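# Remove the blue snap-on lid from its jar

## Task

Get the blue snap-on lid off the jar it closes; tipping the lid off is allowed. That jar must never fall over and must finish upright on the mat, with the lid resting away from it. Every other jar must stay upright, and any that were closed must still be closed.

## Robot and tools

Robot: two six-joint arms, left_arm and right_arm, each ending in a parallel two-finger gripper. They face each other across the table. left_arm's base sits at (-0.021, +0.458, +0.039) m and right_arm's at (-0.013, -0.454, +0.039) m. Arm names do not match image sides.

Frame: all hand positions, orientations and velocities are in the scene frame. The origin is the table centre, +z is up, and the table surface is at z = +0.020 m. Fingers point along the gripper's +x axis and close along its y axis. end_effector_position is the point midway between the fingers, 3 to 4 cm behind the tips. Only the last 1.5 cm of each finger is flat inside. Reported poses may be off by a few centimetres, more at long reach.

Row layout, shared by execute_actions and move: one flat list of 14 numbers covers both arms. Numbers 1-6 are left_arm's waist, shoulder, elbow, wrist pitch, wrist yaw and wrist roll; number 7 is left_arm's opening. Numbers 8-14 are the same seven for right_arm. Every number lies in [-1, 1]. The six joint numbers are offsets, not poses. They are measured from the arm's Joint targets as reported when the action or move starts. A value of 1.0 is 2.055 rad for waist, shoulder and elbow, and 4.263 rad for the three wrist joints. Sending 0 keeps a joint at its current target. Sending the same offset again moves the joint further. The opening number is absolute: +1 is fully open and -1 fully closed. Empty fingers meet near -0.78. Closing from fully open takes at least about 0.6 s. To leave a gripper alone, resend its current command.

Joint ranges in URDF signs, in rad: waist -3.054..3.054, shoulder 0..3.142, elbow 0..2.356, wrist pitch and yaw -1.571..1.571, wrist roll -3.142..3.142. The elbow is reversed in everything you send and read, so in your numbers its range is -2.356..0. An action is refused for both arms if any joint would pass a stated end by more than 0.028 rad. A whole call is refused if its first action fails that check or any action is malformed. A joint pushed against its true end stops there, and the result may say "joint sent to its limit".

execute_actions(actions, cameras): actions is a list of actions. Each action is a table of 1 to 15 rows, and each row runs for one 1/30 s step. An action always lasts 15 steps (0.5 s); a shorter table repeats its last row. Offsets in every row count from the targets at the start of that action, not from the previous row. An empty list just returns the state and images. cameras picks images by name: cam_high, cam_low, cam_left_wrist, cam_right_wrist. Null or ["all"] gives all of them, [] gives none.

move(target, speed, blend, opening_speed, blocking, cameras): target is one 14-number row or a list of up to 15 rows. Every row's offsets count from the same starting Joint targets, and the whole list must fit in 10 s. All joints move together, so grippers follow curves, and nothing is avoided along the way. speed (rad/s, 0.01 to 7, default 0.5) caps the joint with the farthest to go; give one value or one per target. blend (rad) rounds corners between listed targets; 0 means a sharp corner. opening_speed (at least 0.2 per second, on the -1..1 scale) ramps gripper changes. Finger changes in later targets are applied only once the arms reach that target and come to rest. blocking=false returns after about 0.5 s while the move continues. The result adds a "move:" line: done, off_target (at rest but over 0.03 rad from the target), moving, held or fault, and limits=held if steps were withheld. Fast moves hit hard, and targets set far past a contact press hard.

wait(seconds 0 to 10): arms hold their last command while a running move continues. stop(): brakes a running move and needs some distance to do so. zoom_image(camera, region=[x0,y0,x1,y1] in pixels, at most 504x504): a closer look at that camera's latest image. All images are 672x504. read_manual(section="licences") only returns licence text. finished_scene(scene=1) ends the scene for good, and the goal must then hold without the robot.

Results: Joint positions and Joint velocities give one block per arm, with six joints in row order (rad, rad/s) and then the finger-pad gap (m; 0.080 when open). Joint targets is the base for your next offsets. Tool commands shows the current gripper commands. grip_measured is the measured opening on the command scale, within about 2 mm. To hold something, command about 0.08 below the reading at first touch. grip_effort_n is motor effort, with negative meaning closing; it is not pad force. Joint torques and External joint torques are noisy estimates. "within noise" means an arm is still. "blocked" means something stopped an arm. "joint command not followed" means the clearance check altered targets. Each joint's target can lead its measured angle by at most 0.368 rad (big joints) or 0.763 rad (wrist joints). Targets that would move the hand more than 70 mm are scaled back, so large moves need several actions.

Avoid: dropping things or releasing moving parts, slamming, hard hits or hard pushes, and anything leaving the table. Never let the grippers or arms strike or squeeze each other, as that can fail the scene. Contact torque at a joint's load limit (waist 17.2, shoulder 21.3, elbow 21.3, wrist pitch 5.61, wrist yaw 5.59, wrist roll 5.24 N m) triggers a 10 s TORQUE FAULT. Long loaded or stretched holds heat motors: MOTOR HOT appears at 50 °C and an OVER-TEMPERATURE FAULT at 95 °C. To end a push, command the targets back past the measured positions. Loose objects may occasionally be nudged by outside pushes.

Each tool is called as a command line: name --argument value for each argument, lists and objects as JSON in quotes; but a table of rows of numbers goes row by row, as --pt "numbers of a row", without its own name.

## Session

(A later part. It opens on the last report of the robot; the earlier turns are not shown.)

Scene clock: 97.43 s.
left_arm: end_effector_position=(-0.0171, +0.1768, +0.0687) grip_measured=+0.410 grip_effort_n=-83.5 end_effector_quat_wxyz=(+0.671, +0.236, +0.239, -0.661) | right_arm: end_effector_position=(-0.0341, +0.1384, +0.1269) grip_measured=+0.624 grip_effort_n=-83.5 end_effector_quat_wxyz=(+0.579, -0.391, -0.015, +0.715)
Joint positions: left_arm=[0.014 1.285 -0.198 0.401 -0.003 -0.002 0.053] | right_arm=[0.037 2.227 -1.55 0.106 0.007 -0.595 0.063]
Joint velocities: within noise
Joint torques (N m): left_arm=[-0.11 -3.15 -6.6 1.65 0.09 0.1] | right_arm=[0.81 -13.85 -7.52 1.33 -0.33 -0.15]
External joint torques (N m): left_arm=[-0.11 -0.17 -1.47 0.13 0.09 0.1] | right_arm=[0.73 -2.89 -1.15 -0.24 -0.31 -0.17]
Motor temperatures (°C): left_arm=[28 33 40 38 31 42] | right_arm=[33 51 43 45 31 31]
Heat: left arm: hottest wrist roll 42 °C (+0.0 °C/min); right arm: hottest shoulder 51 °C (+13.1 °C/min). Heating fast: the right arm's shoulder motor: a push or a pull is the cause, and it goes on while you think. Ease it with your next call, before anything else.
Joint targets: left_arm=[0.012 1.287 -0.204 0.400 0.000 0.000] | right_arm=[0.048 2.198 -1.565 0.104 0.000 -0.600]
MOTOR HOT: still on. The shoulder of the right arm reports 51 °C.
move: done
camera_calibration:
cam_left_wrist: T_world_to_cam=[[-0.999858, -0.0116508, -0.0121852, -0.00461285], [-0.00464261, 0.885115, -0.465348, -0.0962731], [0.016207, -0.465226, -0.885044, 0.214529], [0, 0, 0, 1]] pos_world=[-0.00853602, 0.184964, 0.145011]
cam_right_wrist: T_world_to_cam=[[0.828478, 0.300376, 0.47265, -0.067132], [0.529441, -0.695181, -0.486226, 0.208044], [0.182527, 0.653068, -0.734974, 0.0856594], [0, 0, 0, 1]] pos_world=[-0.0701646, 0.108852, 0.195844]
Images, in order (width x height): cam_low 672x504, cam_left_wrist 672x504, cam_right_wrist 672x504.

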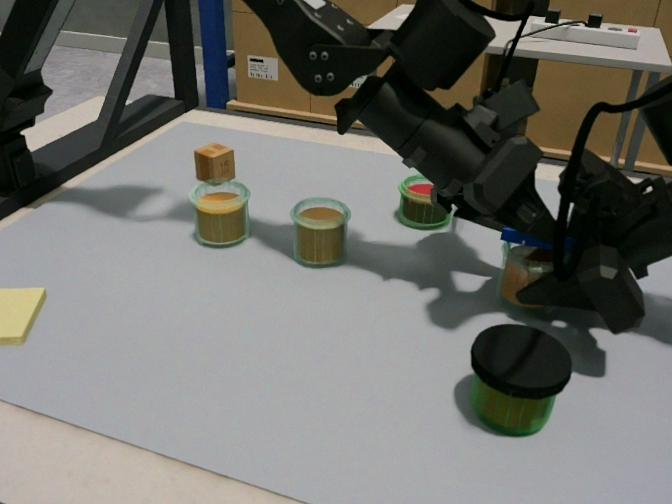

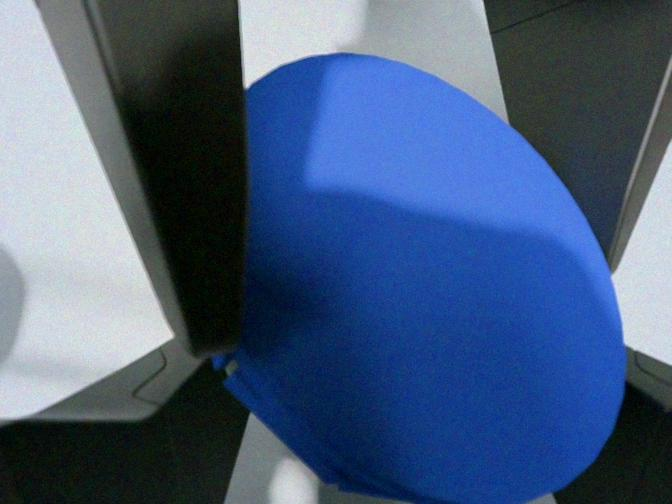

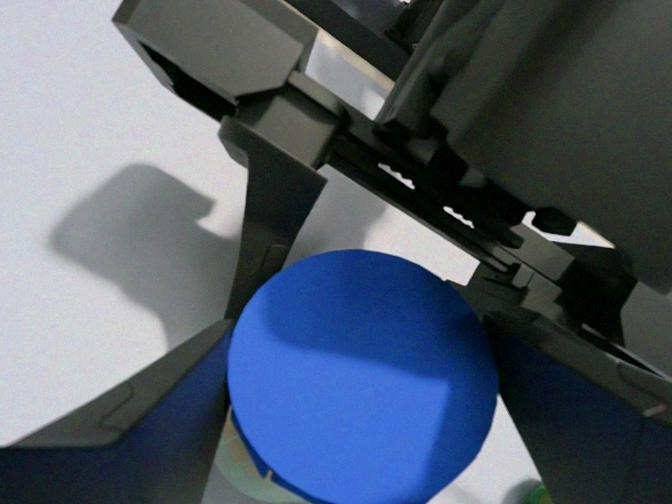

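move --pt "0 0 0 0 0 0 0.30 0.0054 0.0122 0 0 0 0 0.5" --pt "0 0 0 0 0 0 0.30 0.0054 0.0122 0 0 0 0.0493 0.5" --speed 0.12 --cameras '["cam_low", "cam_left_wrist", "cam_right_wrist"]'

Scene clock: 102.07 s.
left_arm: end_effector_position=(-0.0201, +0.1767, +0.0688) grip_measured=+0.410 grip_effort_n=-83.5 end_effector_quat_wxyz=(+0.666, +0.235, +0.240, -0.666) | right_arm: end_effector_position=(-0.0373, +0.1377, +0.1263) grip_measured=+0.624 grip_effort_n=-83.5 end_effector_quat_wxyz=(+0.613, -0.334, +0.056, +0.714)
Joint positions: left_arm=[0.01 1.285 -0.198 0.402 0.008 -0.002 0.053] | right_arm=[0.044 2.227 -1.551 0.1 0.011 -0.397 0.063]
Joint velocities: within noise
Joint torques (N m): left_arm=[0.25 -3.15 -6.57 1.63 -0.3 0.09] | right_arm=[1.26 -11.29 -7.53 1.73 -0.5 0.19]
External joint torques (N m): left_arm=[0.26 -0.15 -1.43 0.1 -0.3 0.09] | right_arm=[1.26 -0.39 -1.2 0.17 -0.49 0.17]
Motor temperatures (°C): left_arm=[28 33 40 38 31 42] | right_arm=[33 51 43 44 31 31]
Heat: left arm: hottest wrist roll 42 °C (+0.0 °C/min); right arm: hottest shoulder 51 °C (+13.2 °C/min). Fold the right arm in close to its base, or ease its load, before you think long.
Joint targets: left_arm=[0.012 1.287 -0.204 0.400 0.000 0.000] | right_arm=[0.059 2.223 -1.565 0.104 0.000 -0.390]
MOTOR HOT: still on. The shoulder of the right arm reports 51 °C.
move: done
camera_calibration:
cam_left_wrist: T_world_to_cam=[[-0.999986, 0.00149683, -0.00513397, -0.010409], [0.00371532, 0.884961, -0.46565, -0.095951], [0.00384636, -0.465662, -0.884954, 0.21442], [0, 0, 0, 1]] pos_world=[-0.010877, 0.184776, 0.145018]
cam_right_wrist: T_world_to_cam=[[0.920991, 0.212065, 0.326808, -0.0300478], [0.368332, -0.747257, -0.553117, 0.218504], [0.126913, 0.62979, -0.766328, 0.0913043], [0, 0, 0, 1]] pos_world=[-0.0643959, 0.112148, 0.200647]
Images, in order (width x height): cam_low 672x504, cam_left_wrist 672x504, cam_right_wrist 672x504.

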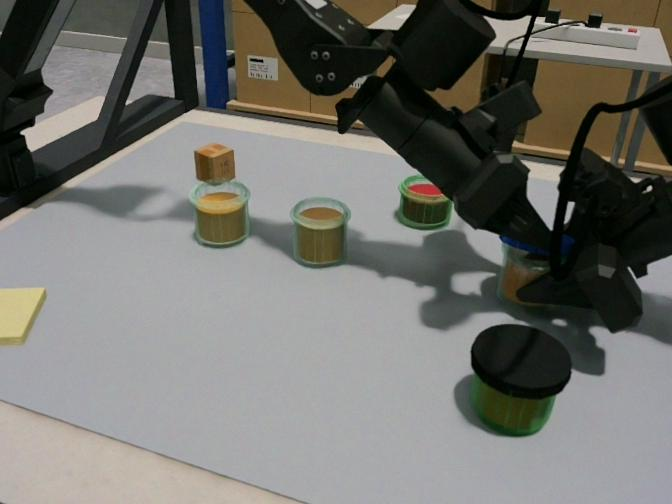

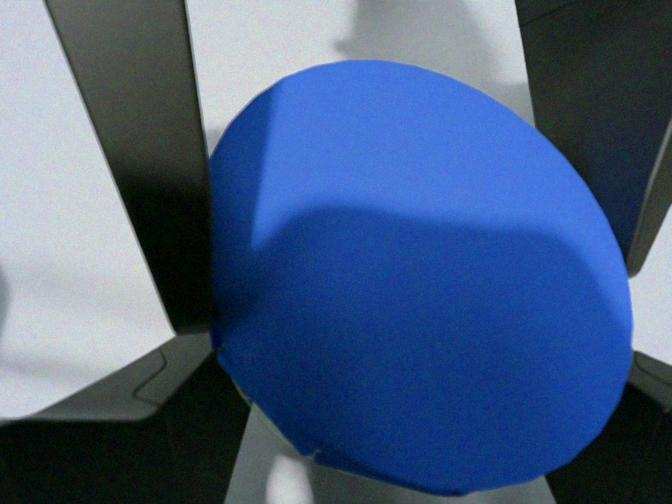

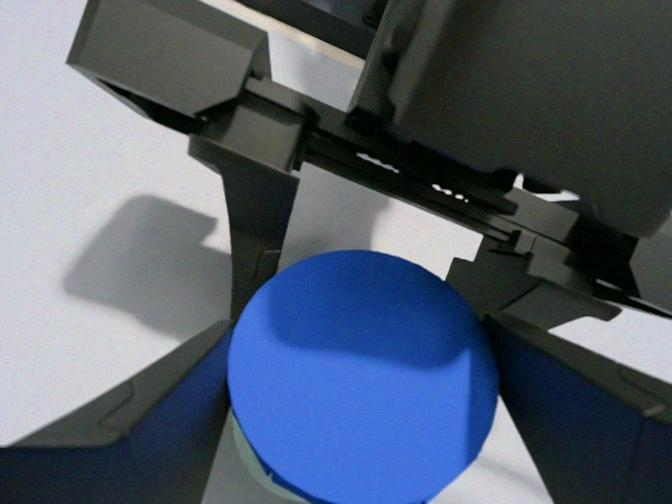

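zoom_image --camera "cam_low" --region '[490, 215, 590, 315]'

zoom_image --camera "cam_left_wrist" --region '[180, 320, 480, 504]'

Scaled by 5.040.

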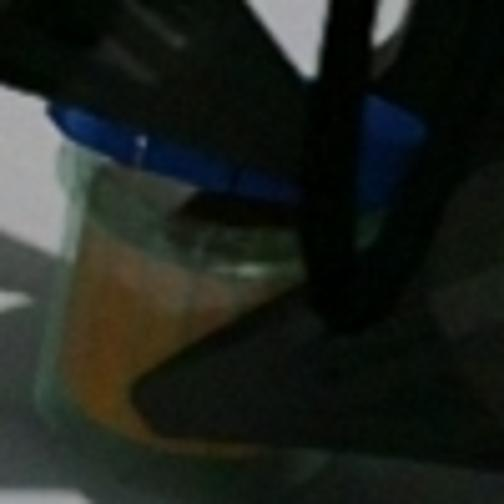

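Scaled by 1.680.

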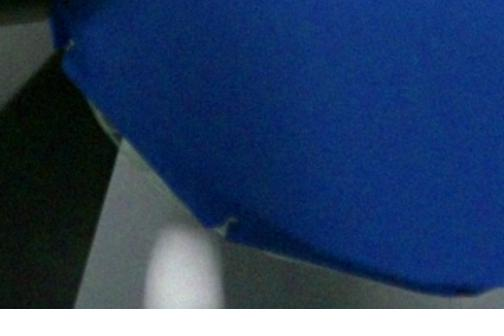

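move --target '[0, 0, 0, 0, 0, 0, 0.30, -0.0049, -0.0024, 0, 0, 0, 0.0680, 0.5]' --speed 0.15 --cameras '["cam_low", "cam_left_wrist", "cam_right_wrist"]'

zoom_image --camera "cam_low" --region '[490, 215, 590, 315]'

Scene clock: 105.30 s.
left_arm: end_effector_position=(-0.0194, +0.1783, +0.0661) grip_measured=+0.410 grip_effort_n=-83.5 end_effector_quat_wxyz=(+0.665, +0.241, +0.244, -0.663) | right_arm: end_effector_position=(-0.0420, +0.1384, +0.1277) grip_measured=+0.624 grip_effort_n=-83.5 end_effector_quat_wxyz=(+0.651, -0.239, +0.158, +0.703)
Joint positions: left_arm=[0.01 1.289 -0.198 0.392 0.004 -0.001 0.053] | right_arm=[0.05 2.227 -1.554 0.101 0.004 -0.104 0.063]
Joint velocities: within noise
Joint torques (N m): left_arm=[0.26 -3.8 -6.51 2.33 -0.13 0.06] | right_arm=[-0.07 -11.88 -7.28 1.72 -0.23 0.12]
External joint torques (N m): left_arm=[0.25 -0.83 -1.42 0.82 -0.13 0.06] | right_arm=[0.03 -0.93 -0.91 0.15 -0.24 0.11]
Motor temperatures (°C): left_arm=[28 33 40 38 31 42] | right_arm=[32 51 43 44 31 31]
Heat: left arm: hottest wrist roll 42 °C (+0.0 °C/min); right arm: hottest shoulder 51 °C (+13.2 °C/min). Fold the right arm in close to its base, or ease its load, before you think long.
Joint targets: left_arm=[0.012 1.287 -0.204 0.400 0.000 0.000] | right_arm=[0.049 2.218 -1.565 0.104 0.000 -0.100]
MOTOR HOT: still on. The shoulder of the right arm reports 51 °C.
move: done
camera_calibration:
cam_left_wrist: T_world_to_cam=[[-0.99996, -0.00124906, -0.00883712, -0.00897514], [0.002894, 0.89128, -0.453445, -0.100642], [0.00844272, -0.453453, -0.89124, 0.211051], [0, 0, 0, 1]] pos_world=[-0.0104654, 0.185391, 0.142382]
cam_right_wrist: T_world_to_cam=[[0.993812, 0.0714099, 0.0850779, 0.0271398], [0.10859, -0.785736, -0.608956, 0.223142], [0.0233632, 0.614427, -0.788628, 0.0933558], [0, 0, 0, 1]] pos_world=[-0.0533839, 0.116032, 0.207197]
Images, in order (width x height): cam_low 672x504, cam_left_wrist 672x504, cam_right_wrist 672x504.

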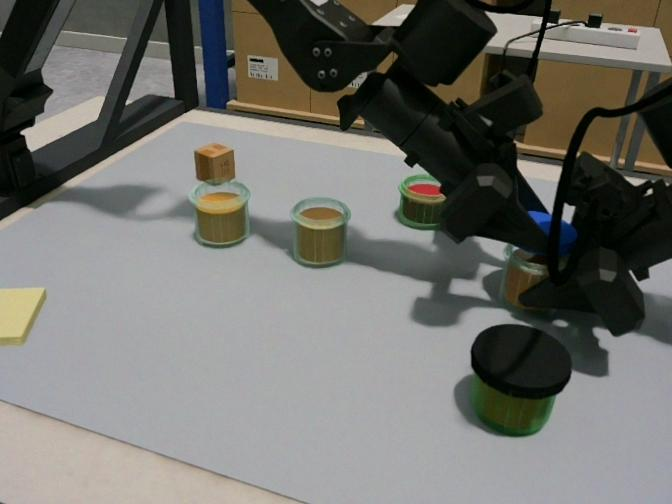

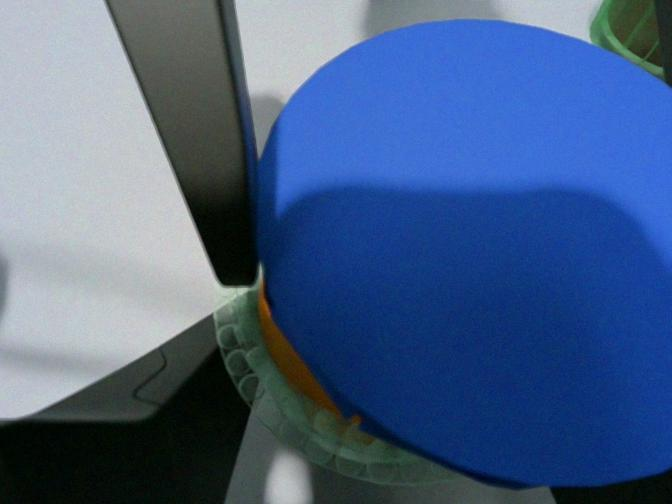

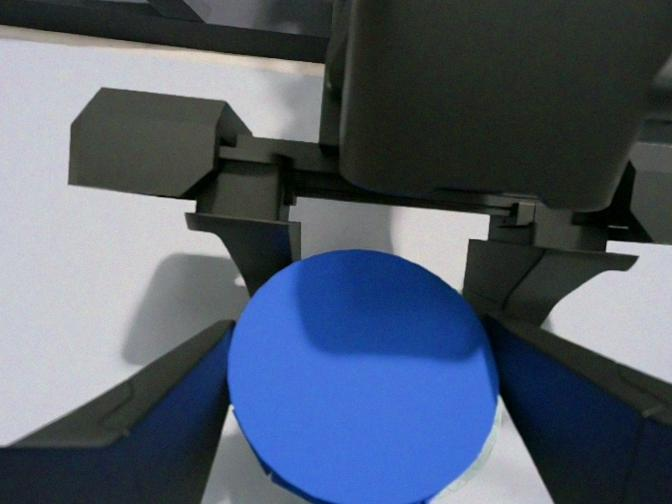

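Scaled by 5.040.

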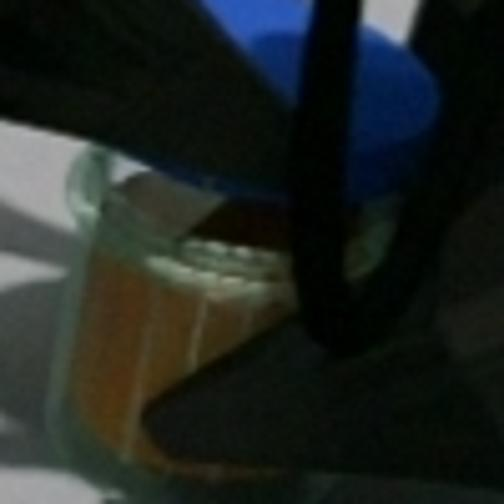

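move --target '[0,0,0,0,0,0,0.30,0,-0.0243,-0.0321,-0.0272,0,0.0,0.5]' --speed 0.15 --cameras '["cam_low","cam_left_wrist"]'

Scene clock: 109.60 s.
left_arm: end_effector_position=(-0.0194, +0.1783, +0.0661) grip_measured=+0.410 grip_effort_n=-83.5 end_effector_quat_wxyz=(+0.665, +0.241, +0.244, -0.663) | right_arm: end_effector_position=(-0.0422, +0.1386, +0.1574) grip_measured=+0.624 grip_effort_n=-83.5 end_effector_quat_wxyz=(+0.650, -0.241, +0.160, +0.702)
Joint positions: left_arm=[0.01 1.289 -0.198 0.392 0.004 -0.001 0.053] | right_arm=[0.05 2.186 -1.618 -0.012 0.003 -0.104 0.063]
Joint velocities: within noise
Joint torques (N m): left_arm=[0.17 -3.8 -6.5 2.33 -0.13 0.07] | right_arm=[-0.07 -12.65 -7.49 1.4 -0.17 0.08]
External joint torques (N m): left_arm=[0.18 -0.83 -1.41 0.82 -0.14 0.06] | right_arm=[-0.03 -1.91 -1.01 -0.14 -0.18 0.07]
Motor temperatures (°C): left_arm=[28 33 41 39 31 42] | right_arm=[32 53 43 44 31 31]
Heat: left arm: hottest wrist roll 42 °C (+0.0 °C/min); right arm: hottest shoulder 53 °C (+15.1 °C/min). Fold the right arm in close to its base, or ease its load, before you think long.
Joint targets: left_arm=[0.012 1.287 -0.204 0.400 0.000 0.000] | right_arm=[0.049 2.168 -1.631 -0.012 0.000 -0.100]
MOTOR HOT: still on. The shoulder of the right arm reports 53 °C.
move: done
camera_calibration:
cam_left_wrist: T_world_to_cam=[[-0.99996, -0.00124906, -0.00883712, -0.00897514], [0.002894, 0.89128, -0.453445, -0.100642], [0.00844272, -0.453453, -0.89124, 0.211051], [0, 0, 0, 1]] pos_world=[-0.0104654, 0.185391, 0.142382]
Images, in order (width x height): cam_low 672x504, cam_left_wrist 672x504.

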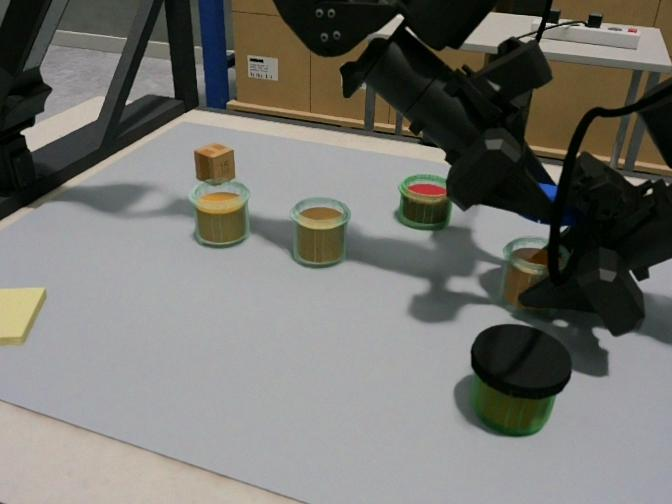

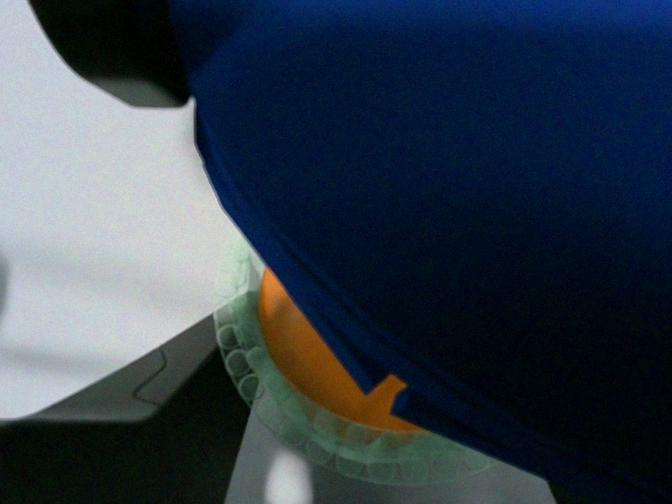

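move --pt "0 0 0 0 0 0 0.30 -0.0092 -0.1523 0.2268 0.0418 0 0.0235 0.5" --pt "0 0 0 0 0 0 0.30 -0.2209 -0.2798 0.4701 0.0976 0 0.0235 0.5" --speed 0.7 --blend 0.1 --cameras '["cam_high","cam_low","cam_left_wrist","cam_right_wrist"]'

Scene clock: 112.63 s.
left_arm: end_effector_position=(-0.0194, +0.1783, +0.0661) grip_measured=+0.410 grip_effort_n=-83.5 end_effector_quat_wxyz=(+0.665, +0.241, +0.244, -0.663) | right_arm: end_effector_position=(+0.1484, -0.0770, +0.1336) grip_measured=+0.624 grip_effort_n=-83.5 end_effector_quat_wxyz=(+0.805, -0.147, +0.220, +0.531)
Joint positions: left_arm=[0.01 1.289 -0.198 0.392 0.004 -0.001 0.053] | right_arm=[-0.404 1.606 -0.671 0.399 0.001 -0.004 0.063]
Joint velocities: within noise
Joint torques (N m): left_arm=[0.21 -3.79 -6.47 2.31 -0.13 0.06] | right_arm=[-0.07 -7.21 -4.91 1.9 -0.08 0.1]
External joint torques (N m): left_arm=[0.21 -0.81 -1.36 0.8 -0.13 0.05] | right_arm=[-0.08 -1.32 0.7 0.33 -0.08 0.09]
Motor temperatures (°C): left_arm=[28 33 41 40 31 42] | right_arm=[32 54 43 44 31 31]
Heat: left arm: hottest wrist roll 42 °C (+0.0 °C/min); right arm: hottest shoulder 54 °C (+16.1 °C/min). Fold the right arm in close to its base, or ease its load, before you think long.
Joint targets: left_arm=[0.012 1.287 -0.204 0.400 0.000 0.000] | right_arm=[-0.405 1.593 -0.665 0.404 0.000 0.000]
MOTOR HOT: still on. The shoulder of the right arm reports 54 °C.
move: done
camera_calibration:
cam_left_wrist: T_world_to_cam=[[-0.99996, -0.00124906, -0.00883712, -0.00897514], [0.002894, 0.89128, -0.453445, -0.100642], [0.00844272, -0.453453, -0.89124, 0.211051], [0, 0, 0, 1]] pos_world=[-0.0104654, 0.185391, 0.142382]
cam_right_wrist: T_world_to_cam=[[0.907229, -0.420632, -0.0021579, -0.160622], [-0.324581, -0.696783, -0.639641, 0.112031], [0.26755, 0.581001, -0.768671, 0.184259], [0, 0, 0, 1]] pos_world=[0.132785, -0.0965563, 0.212948]

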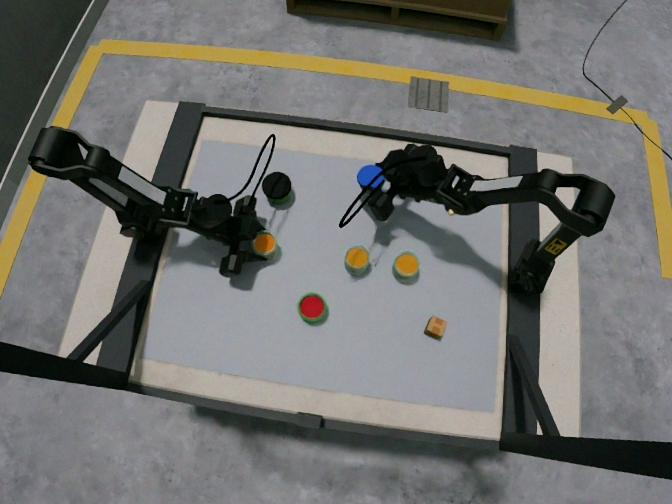

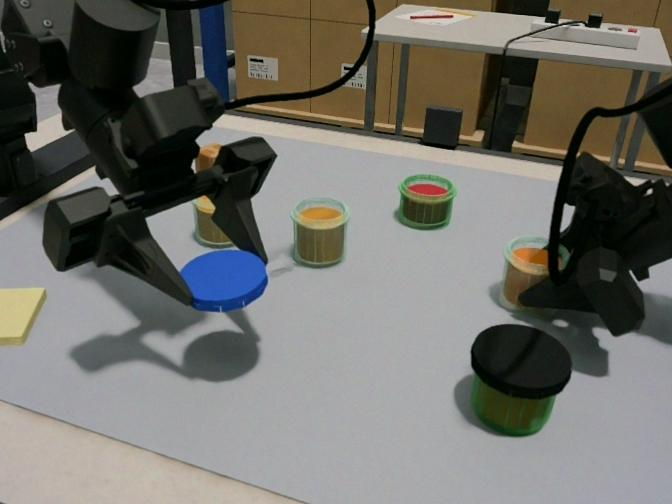

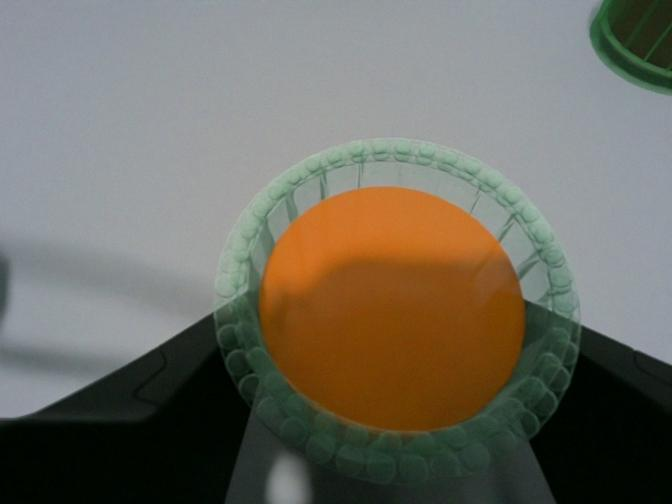

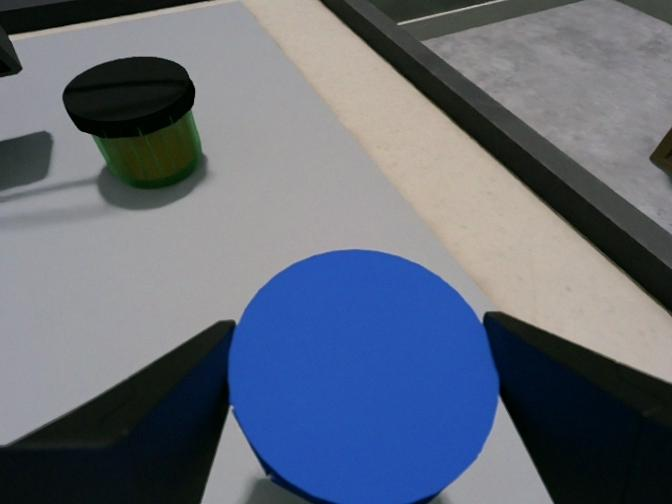

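move --target '[0,0,0,0,0,0,0.30,0,0.0684,0.0319,0.0485,0,0,0.5]' --speed 0.3 --cameras '["cam_low","cam_right_wrist"]'

Scene clock: 114.47 s.
left_arm: end_effector_position=(-0.0194, +0.1783, +0.0661) grip_measured=+0.410 grip_effort_n=-83.5 end_effector_quat_wxyz=(+0.665, +0.241, +0.244, -0.663) | right_arm: end_effector_position=(+0.1485, -0.0768, +0.1003) grip_measured=+0.624 grip_effort_n=-83.5 end_effector_quat_wxyz=(+0.807, -0.143, +0.213, +0.532)
Joint positions: left_arm=[0.01 1.289 -0.198 0.392 0.004 -0.001 0.053] | right_arm=[-0.404 1.728 -0.604 0.605 0.001 -0.004 0.063]
Joint velocities: within noise
Joint torques (N m): left_arm=[0.21 -3.8 -6.51 2.34 -0.12 0.04] | right_arm=[-0.05 -5.52 -4.32 1.89 -0.11 0.07]
External joint torques (N m): left_arm=[0.22 -0.8 -1.39 0.83 -0.12 0.04] | right_arm=[-0.08 0.65 0.65 0.3 -0.1 0.07]
Motor temperatures (°C): left_arm=[28 33 41 40 31 42] | right_arm=[32 54 43 45 31 31]
Heat: left arm: hottest wrist roll 42 °C (+0.0 °C/min); right arm: hottest shoulder 54 °C (+16.1 °C/min). Fold the right arm in close to its base, or ease its load, before you think long.
Joint targets: left_arm=[0.012 1.287 -0.204 0.400 0.000 0.000] | right_arm=[-0.405 1.733 -0.599 0.611 0.000 0.000]
MOTOR HOT: still on. The shoulder of the right arm reports 54 °C.
move: done
camera_calibration:
cam_right_wrist: T_world_to_cam=[[0.907233, -0.42062, -0.00271619, -0.160643], [-0.320148, -0.686307, -0.65306, 0.092373], [0.272826, 0.593347, -0.757301, 0.15764], [0, 0, 0, 1]] pos_world=[0.132305, -0.0977087, 0.17927]
Images, in order (width x height): cam_low 672x504, cam_right_wrist 672x504.

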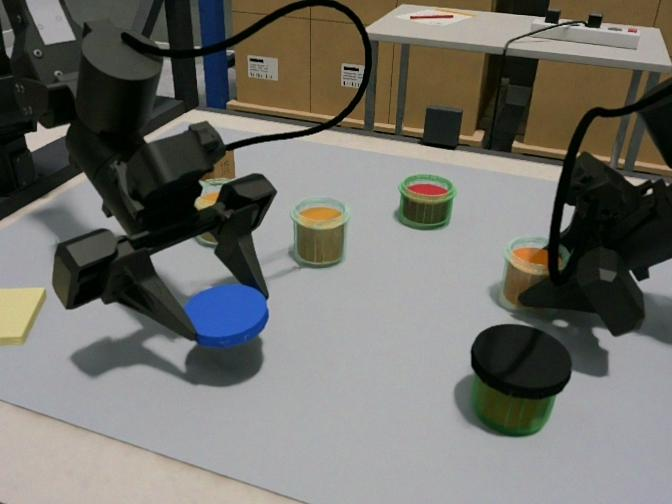

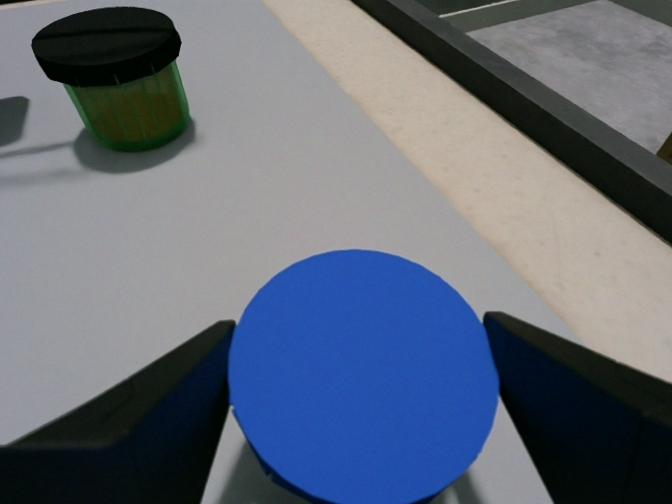

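zoom_image --camera "cam_low" --region '[120, 240, 320, 420]'

Scaled by 2.520.

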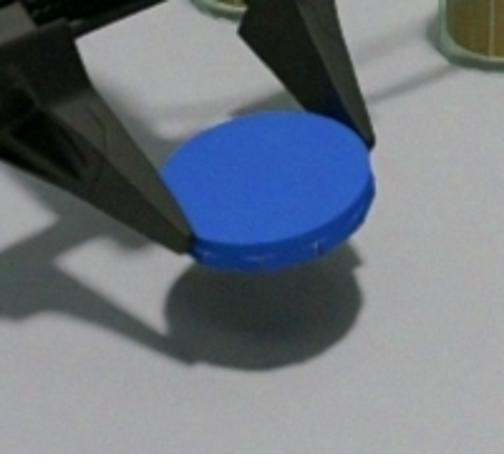

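move --target '[0,0,0,0,0,0,0.30,0,0.0406,0.0107,0.0247,0,0,0.5]' --speed 0.2 --cameras '["cam_low"]'

zoom_image --camera "cam_low" --region '[120, 240, 320, 420]'

Scene clock: 116.37 s.
left_arm: end_effector_position=(-0.0194, +0.1783, +0.0661) grip_measured=+0.410 grip_effort_n=-83.5 end_effector_quat_wxyz=(+0.665, +0.241, +0.244, -0.663) | right_arm: end_effector_position=(+0.1485, -0.0767, +0.0802) grip_measured=+0.624 grip_effort_n=-83.5 end_effector_quat_wxyz=(+0.807, -0.143, +0.213, +0.532)
Joint positions: left_arm=[0.01 1.289 -0.198 0.392 0.004 -0.001 0.053] | right_arm=[-0.404 1.811 -0.582 0.711 0.001 -0.004 0.063]
Joint velocities: within noise
Joint torques (N m): left_arm=[0.19 -3.75 -6.54 2.32 -0.15 0.06] | right_arm=[-0.05 -5.6 -4.06 1.91 -0.11 0.05]
External joint torques (N m): left_arm=[0.2 -0.74 -1.37 0.78 -0.16 0.05] | right_arm=[-0.1 0.68 0.43 0.33 -0.1 0.05]
Motor temperatures (°C): left_arm=[28 33 41 40 31 42] | right_arm=[32 53 43 45 31 31]
Heat: left arm: hottest wrist roll 42 °C (+0.0 °C/min); right arm: hottest shoulder 53 °C (+15.2 °C/min). Fold the right arm in close to its base, or ease its load, before you think long.
Joint targets: left_arm=[0.012 1.287 -0.204 0.400 0.000 0.000] | right_arm=[-0.405 1.817 -0.577 0.716 0.000 0.000]
MOTOR HOT: still on. The shoulder of the right arm reports 53 °C.
move: done
Images, in order (width x height): cam_low 672x504.

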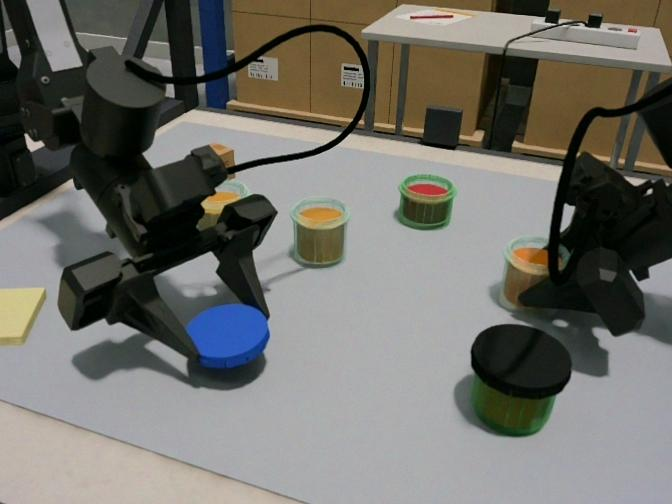

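Scaled by 2.520.

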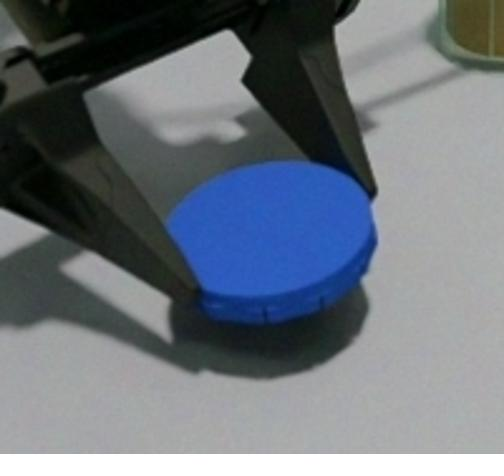

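move --target '[0,0,0,0,0,0,0.30,0,0.0350,0.0058,0.0197,0,0,0.5]' --speed 0.2 --cameras '["cam_low"]'

zoom_image --camera "cam_low" --region '[120, 240, 320, 420]'

Scene clock: 117.73 s.
left_arm: end_effector_position=(-0.0194, +0.1783, +0.0661) grip_measured=+0.410 grip_effort_n=-83.5 end_effector_quat_wxyz=(+0.665, +0.241, +0.244, -0.663) | right_arm: end_effector_position=(+0.1486, -0.0766, +0.0642) grip_measured=+0.624 grip_effort_n=-83.5 end_effector_quat_wxyz=(+0.807, -0.143, +0.213, +0.532)
Joint positions: left_arm=[0.01 1.289 -0.198 0.392 0.004 -0.001 0.053] | right_arm=[-0.404 1.883 -0.57 0.795 0.001 -0.004 0.063]
Joint velocities: within noise
Joint torques (N m): left_arm=[0.24 -3.73 -6.57 2.32 -0.12 0.04] | right_arm=[-0.08 -5.87 -3.71 1.88 -0.08 0.11]
External joint torques (N m): left_arm=[0.23 -0.77 -1.47 0.82 -0.12 0.04] | right_arm=[-0.07 0.6 0.46 0.29 -0.08 0.1]
Motor temperatures (°C): left_arm=[28 33 41 41 31 42] | right_arm=[32 53 42 45 31 31]
Heat: left arm: hottest wrist roll 42 °C (+0.0 °C/min); right arm: hottest shoulder 53 °C (+15.1 °C/min). Fold the right arm in close to its base, or ease its load, before you think long.
Joint targets: left_arm=[0.012 1.287 -0.204 0.400 0.000 0.000] | right_arm=[-0.405 1.889 -0.565 0.800 0.000 0.000]
MOTOR HOT: still on. The shoulder of the right arm reports 53 °C.
move: done
Images, in order (width x height): cam_low 672x504.

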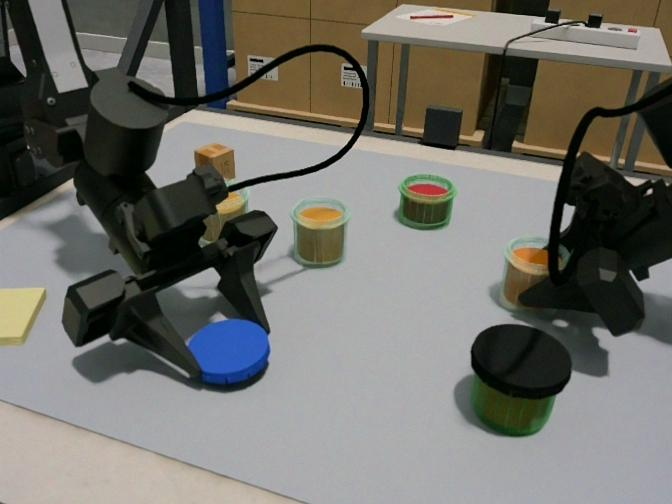

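Scaled by 2.520.

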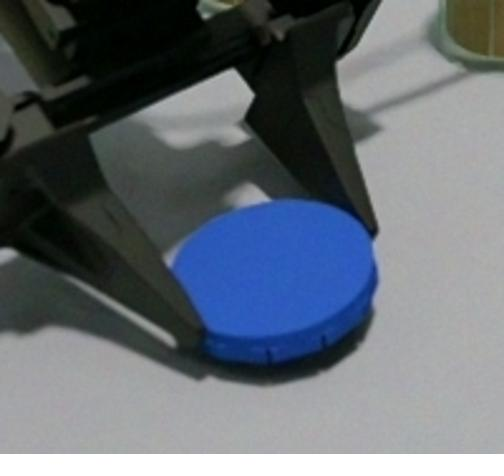

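move --target '[0,0,0,0,0,0,0.30,0,0.0137,0.0015,0.0073,0,0,0.5]' --speed 0.06 --cameras '["cam_low"]'

zoom_image --camera "cam_low" --region '[120, 240, 320, 420]'

Scene clock: 119.07 s.
left_arm: end_effector_position=(-0.0194, +0.1783, +0.0661) grip_measured=+0.410 grip_effort_n=-83.5 end_effector_quat_wxyz=(+0.665, +0.241, +0.244, -0.663) | right_arm: end_effector_position=(+0.1486, -0.0764, +0.0584) grip_measured=+0.624 grip_effort_n=-83.5 end_effector_quat_wxyz=(+0.807, -0.143, +0.213, +0.532)
Joint positions: left_arm=[0.01 1.289 -0.198 0.392 0.004 -0.001 0.053] | right_arm=[-0.404 1.91 -0.567 0.826 0.001 -0.004 0.063]
Joint velocities: within noise
Joint torques (N m): left_arm=[0.24 -3.76 -6.49 2.33 -0.13 0.06] | right_arm=[-0.13 -5.86 -3.59 1.9 -0.11 0.08]
External joint torques (N m): left_arm=[0.25 -0.77 -1.4 0.82 -0.13 0.05] | right_arm=[-0.14 0.66 0.44 0.3 -0.11 0.08]
Motor temperatures (°C): left_arm=[28 33 41 41 31 42] | right_arm=[32 53 42 45 31 31]
Heat: left arm: hottest wrist roll 42 °C (+0.0 °C/min); right arm: hottest shoulder 53 °C (+15.2 °C/min). Fold the right arm in close to its base, or ease its load, before you think long.
Joint targets: left_arm=[0.012 1.287 -0.204 0.400 0.000 0.000] | right_arm=[-0.405 1.917 -0.563 0.831 0.000 0.000]
MOTOR HOT: still on. The shoulder of the right arm reports 53 °C.
move: done
Images, in order (width x height): cam_low 672x504.

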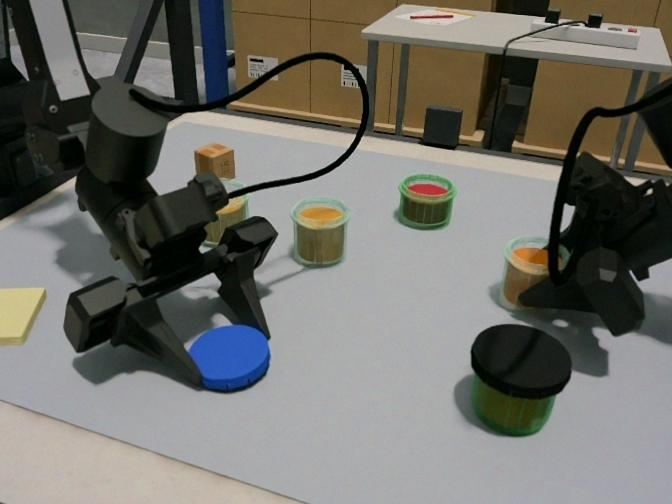

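Scaled by 2.520.

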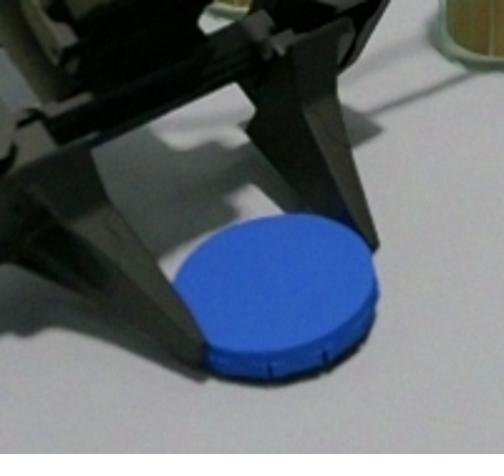

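move --target '[0,0,0,0,0,0,0.30,0,0.0058,0.0005,0.0030,0,0,0.5]' --speed 0.05 --cameras '["cam_low"]'

zoom_image --camera "cam_low" --region '[160, 300, 300, 420]'

Scene clock: 120.13 s.
left_arm: end_effector_position=(-0.0194, +0.1783, +0.0661) grip_measured=+0.410 grip_effort_n=-83.5 end_effector_quat_wxyz=(+0.665, +0.241, +0.244, -0.663) | right_arm: end_effector_position=(+0.1486, -0.0765, +0.0558) grip_measured=+0.624 grip_effort_n=-83.5 end_effector_quat_wxyz=(+0.807, -0.143, +0.213, +0.532)
Joint positions: left_arm=[0.01 1.289 -0.198 0.392 0.004 -0.001 0.053] | right_arm=[-0.404 1.922 -0.566 0.838 0.001 -0.004 0.063]
Joint velocities: within noise
Joint torques (N m): left_arm=[0.2 -3.8 -6.52 2.32 -0.14 0.06] | right_arm=[-0.08 -5.9 -3.38 1.86 -0.11 0.09]
External joint torques (N m): left_arm=[0.2 -0.81 -1.38 0.8 -0.14 0.06] | right_arm=[-0.08 0.66 0.62 0.25 -0.11 0.09]
Motor temperatures (°C): left_arm=[28 33 41 41 31 42] | right_arm=[32 52 42 45 31 31]
Heat: left arm: hottest wrist roll 42 °C (+0.0 °C/min); right arm: hottest shoulder 52 °C (+13.2 °C/min). Fold the right arm in close to its base, or ease its load, before you think long.
Joint targets: left_arm=[0.012 1.287 -0.204 0.400 0.000 0.000] | right_arm=[-0.405 1.929 -0.561 0.844 0.000 0.000]
MOTOR HOT: still on. The shoulder of the right arm reports 52 °C.
move: done
Images, in order (width x height): cam_low 672x504.

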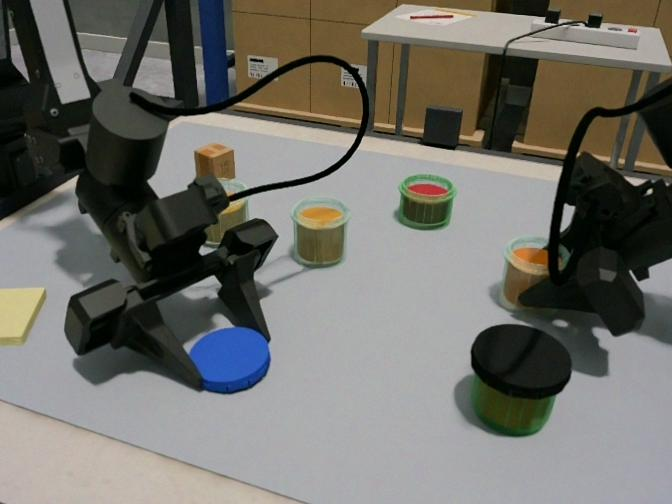

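Scaled by 3.600.

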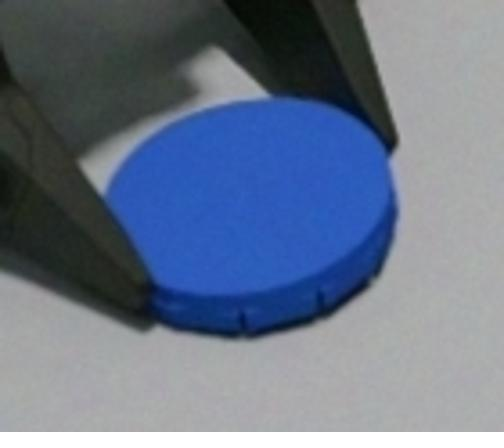

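move --target '[0,0,0,0,0,0,0.30,0,0.0024,0.0002,0.0013,0,0,0.5]' --speed 0.05 --cameras '["cam_low"]'

zoom_image --camera "cam_low" --region '[160, 300, 300, 420]'

Scene clock: 121.57 s.
left_arm: end_effector_position=(-0.0194, +0.1783, +0.0661) grip_measured=+0.410 grip_effort_n=-83.5 end_effector_quat_wxyz=(+0.665, +0.241, +0.244, -0.663) | right_arm: end_effector_position=(+0.1487, -0.0764, +0.0548) grip_measured=+0.624 grip_effort_n=-83.5 end_effector_quat_wxyz=(+0.807, -0.143, +0.213, +0.532)
Joint positions: left_arm=[0.01 1.289 -0.198 0.392 0.004 -0.001 0.053] | right_arm=[-0.404 1.927 -0.566 0.844 0.001 -0.004 0.063]
Joint velocities: within noise
Joint torques (N m): left_arm=[0.27 -3.82 -6.52 2.31 -0.15 0.07] | right_arm=[-0.07 -5.79 -3.39 1.88 -0.08 0.08]
External joint torques (N m): left_arm=[0.27 -0.82 -1.38 0.79 -0.15 0.07] | right_arm=[-0.08 0.83 0.6 0.26 -0.08 0.07]
Motor temperatures (°C): left_arm=[28 33 41 41 31 42] | right_arm=[32 52 42 45 31 31]
Heat: left arm: hottest wrist roll 42 °C (+0.0 °C/min); right arm: hottest shoulder 52 °C (+13.1 °C/min). Fold the right arm in close to its base, or ease its load, before you think long.
Joint targets: left_arm=[0.012 1.287 -0.204 0.400 0.000 0.000] | right_arm=[-0.405 1.934 -0.561 0.849 0.000 0.000]
MOTOR HOT: still on. The shoulder of the right arm reports 52 °C.
move: done
Images, in order (width x height): cam_low 672x504.

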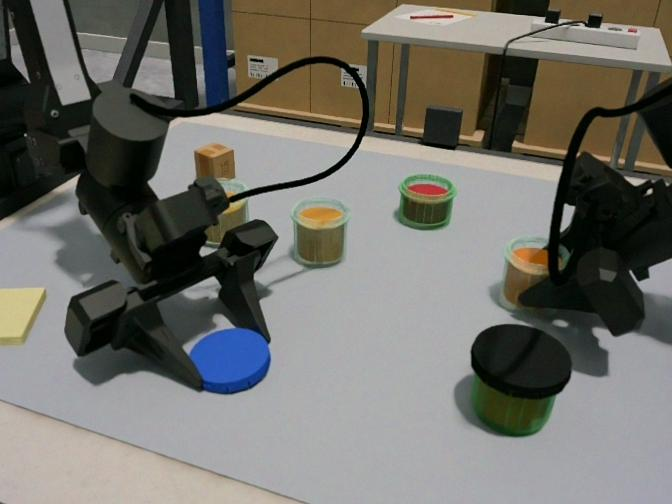

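Scaled by 3.600.

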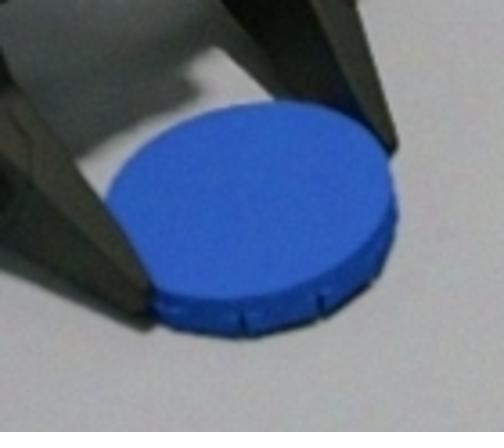

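move --target '[0,0,0,0,0,0,0.30,0,0,0,0,0,0,1.0]' --opening_speed 0.5 --cameras '["cam_low","cam_right_wrist"]'

Scene clock: 123.47 s.
left_arm: end_effector_position=(-0.0194, +0.1783, +0.0661) grip_measured=+0.410 grip_effort_n=-83.5 end_effector_quat_wxyz=(+0.665, +0.241, +0.244, -0.663) | right_arm: end_effector_position=(+0.1487, -0.0763, +0.0550) grip_measured=+0.996 grip_effort_n=14.2 end_effector_quat_wxyz=(+0.807, -0.142, +0.212, +0.532)
Joint positions: left_arm=[0.01 1.289 -0.198 0.392 0.004 -0.001 0.053] | right_arm=[-0.404 1.927 -0.566 0.845 0.001 -0.004 0.08]
Joint velocities: within noise
Joint torques (N m): left_arm=[0.21 -3.8 -6.46 2.33 -0.13 0.06] | right_arm=[-0.03 -5.89 -3.42 1.85 -0.07 0.06]
External joint torques (N m): left_arm=[0.2 -0.85 -1.41 0.85 -0.13 0.05] | right_arm=[-0.09 0.68 0.53 0.25 -0.05 0.06]
Motor temperatures (°C): left_arm=[28 33 41 42 31 42] | right_arm=[32 52 42 45 31 31]
Heat: left arm: hottest wrist pitch 42 °C (+4.0 °C/min); right arm: hottest shoulder 52 °C (+12.1 °C/min). Fold the right arm in close to its base, or ease its load, before you think long.
Joint targets: left_arm=[0.012 1.287 -0.204 0.400 0.000 0.000] | right_arm=[-0.405 1.934 -0.561 0.850 0.000 0.000]
MOTOR HOT: still on. The shoulder of the right arm reports 52 °C.
move: done
camera_calibration:
cam_right_wrist: T_world_to_cam=[[0.90722, -0.420647, -0.00270117, -0.160692], [-0.31975, -0.685412, -0.654195, 0.0632215], [0.273334, 0.594363, -0.756321, 0.122893], [0, 0, 0, 1]] pos_world=[0.132407, -0.0973048, 0.133872]
Images, in order (width x height): cam_low 672x504, cam_right_wrist 672x504.

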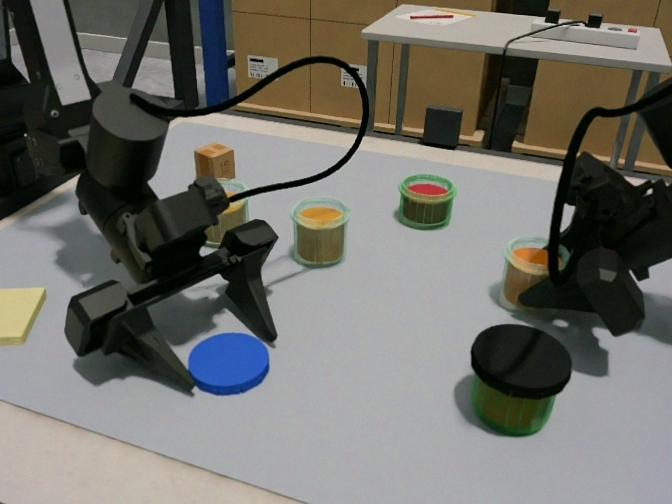

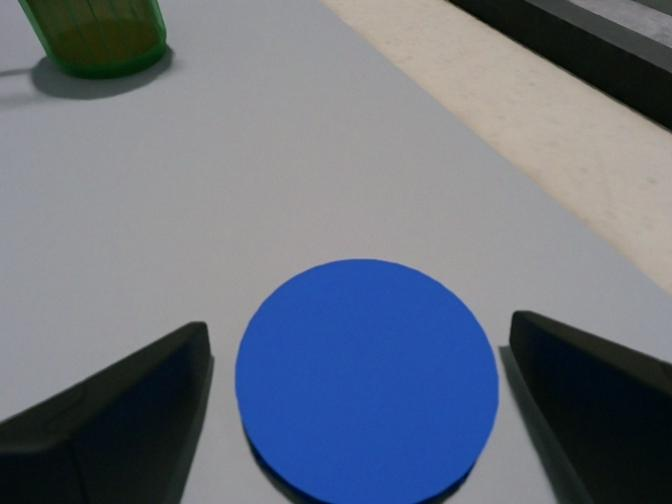

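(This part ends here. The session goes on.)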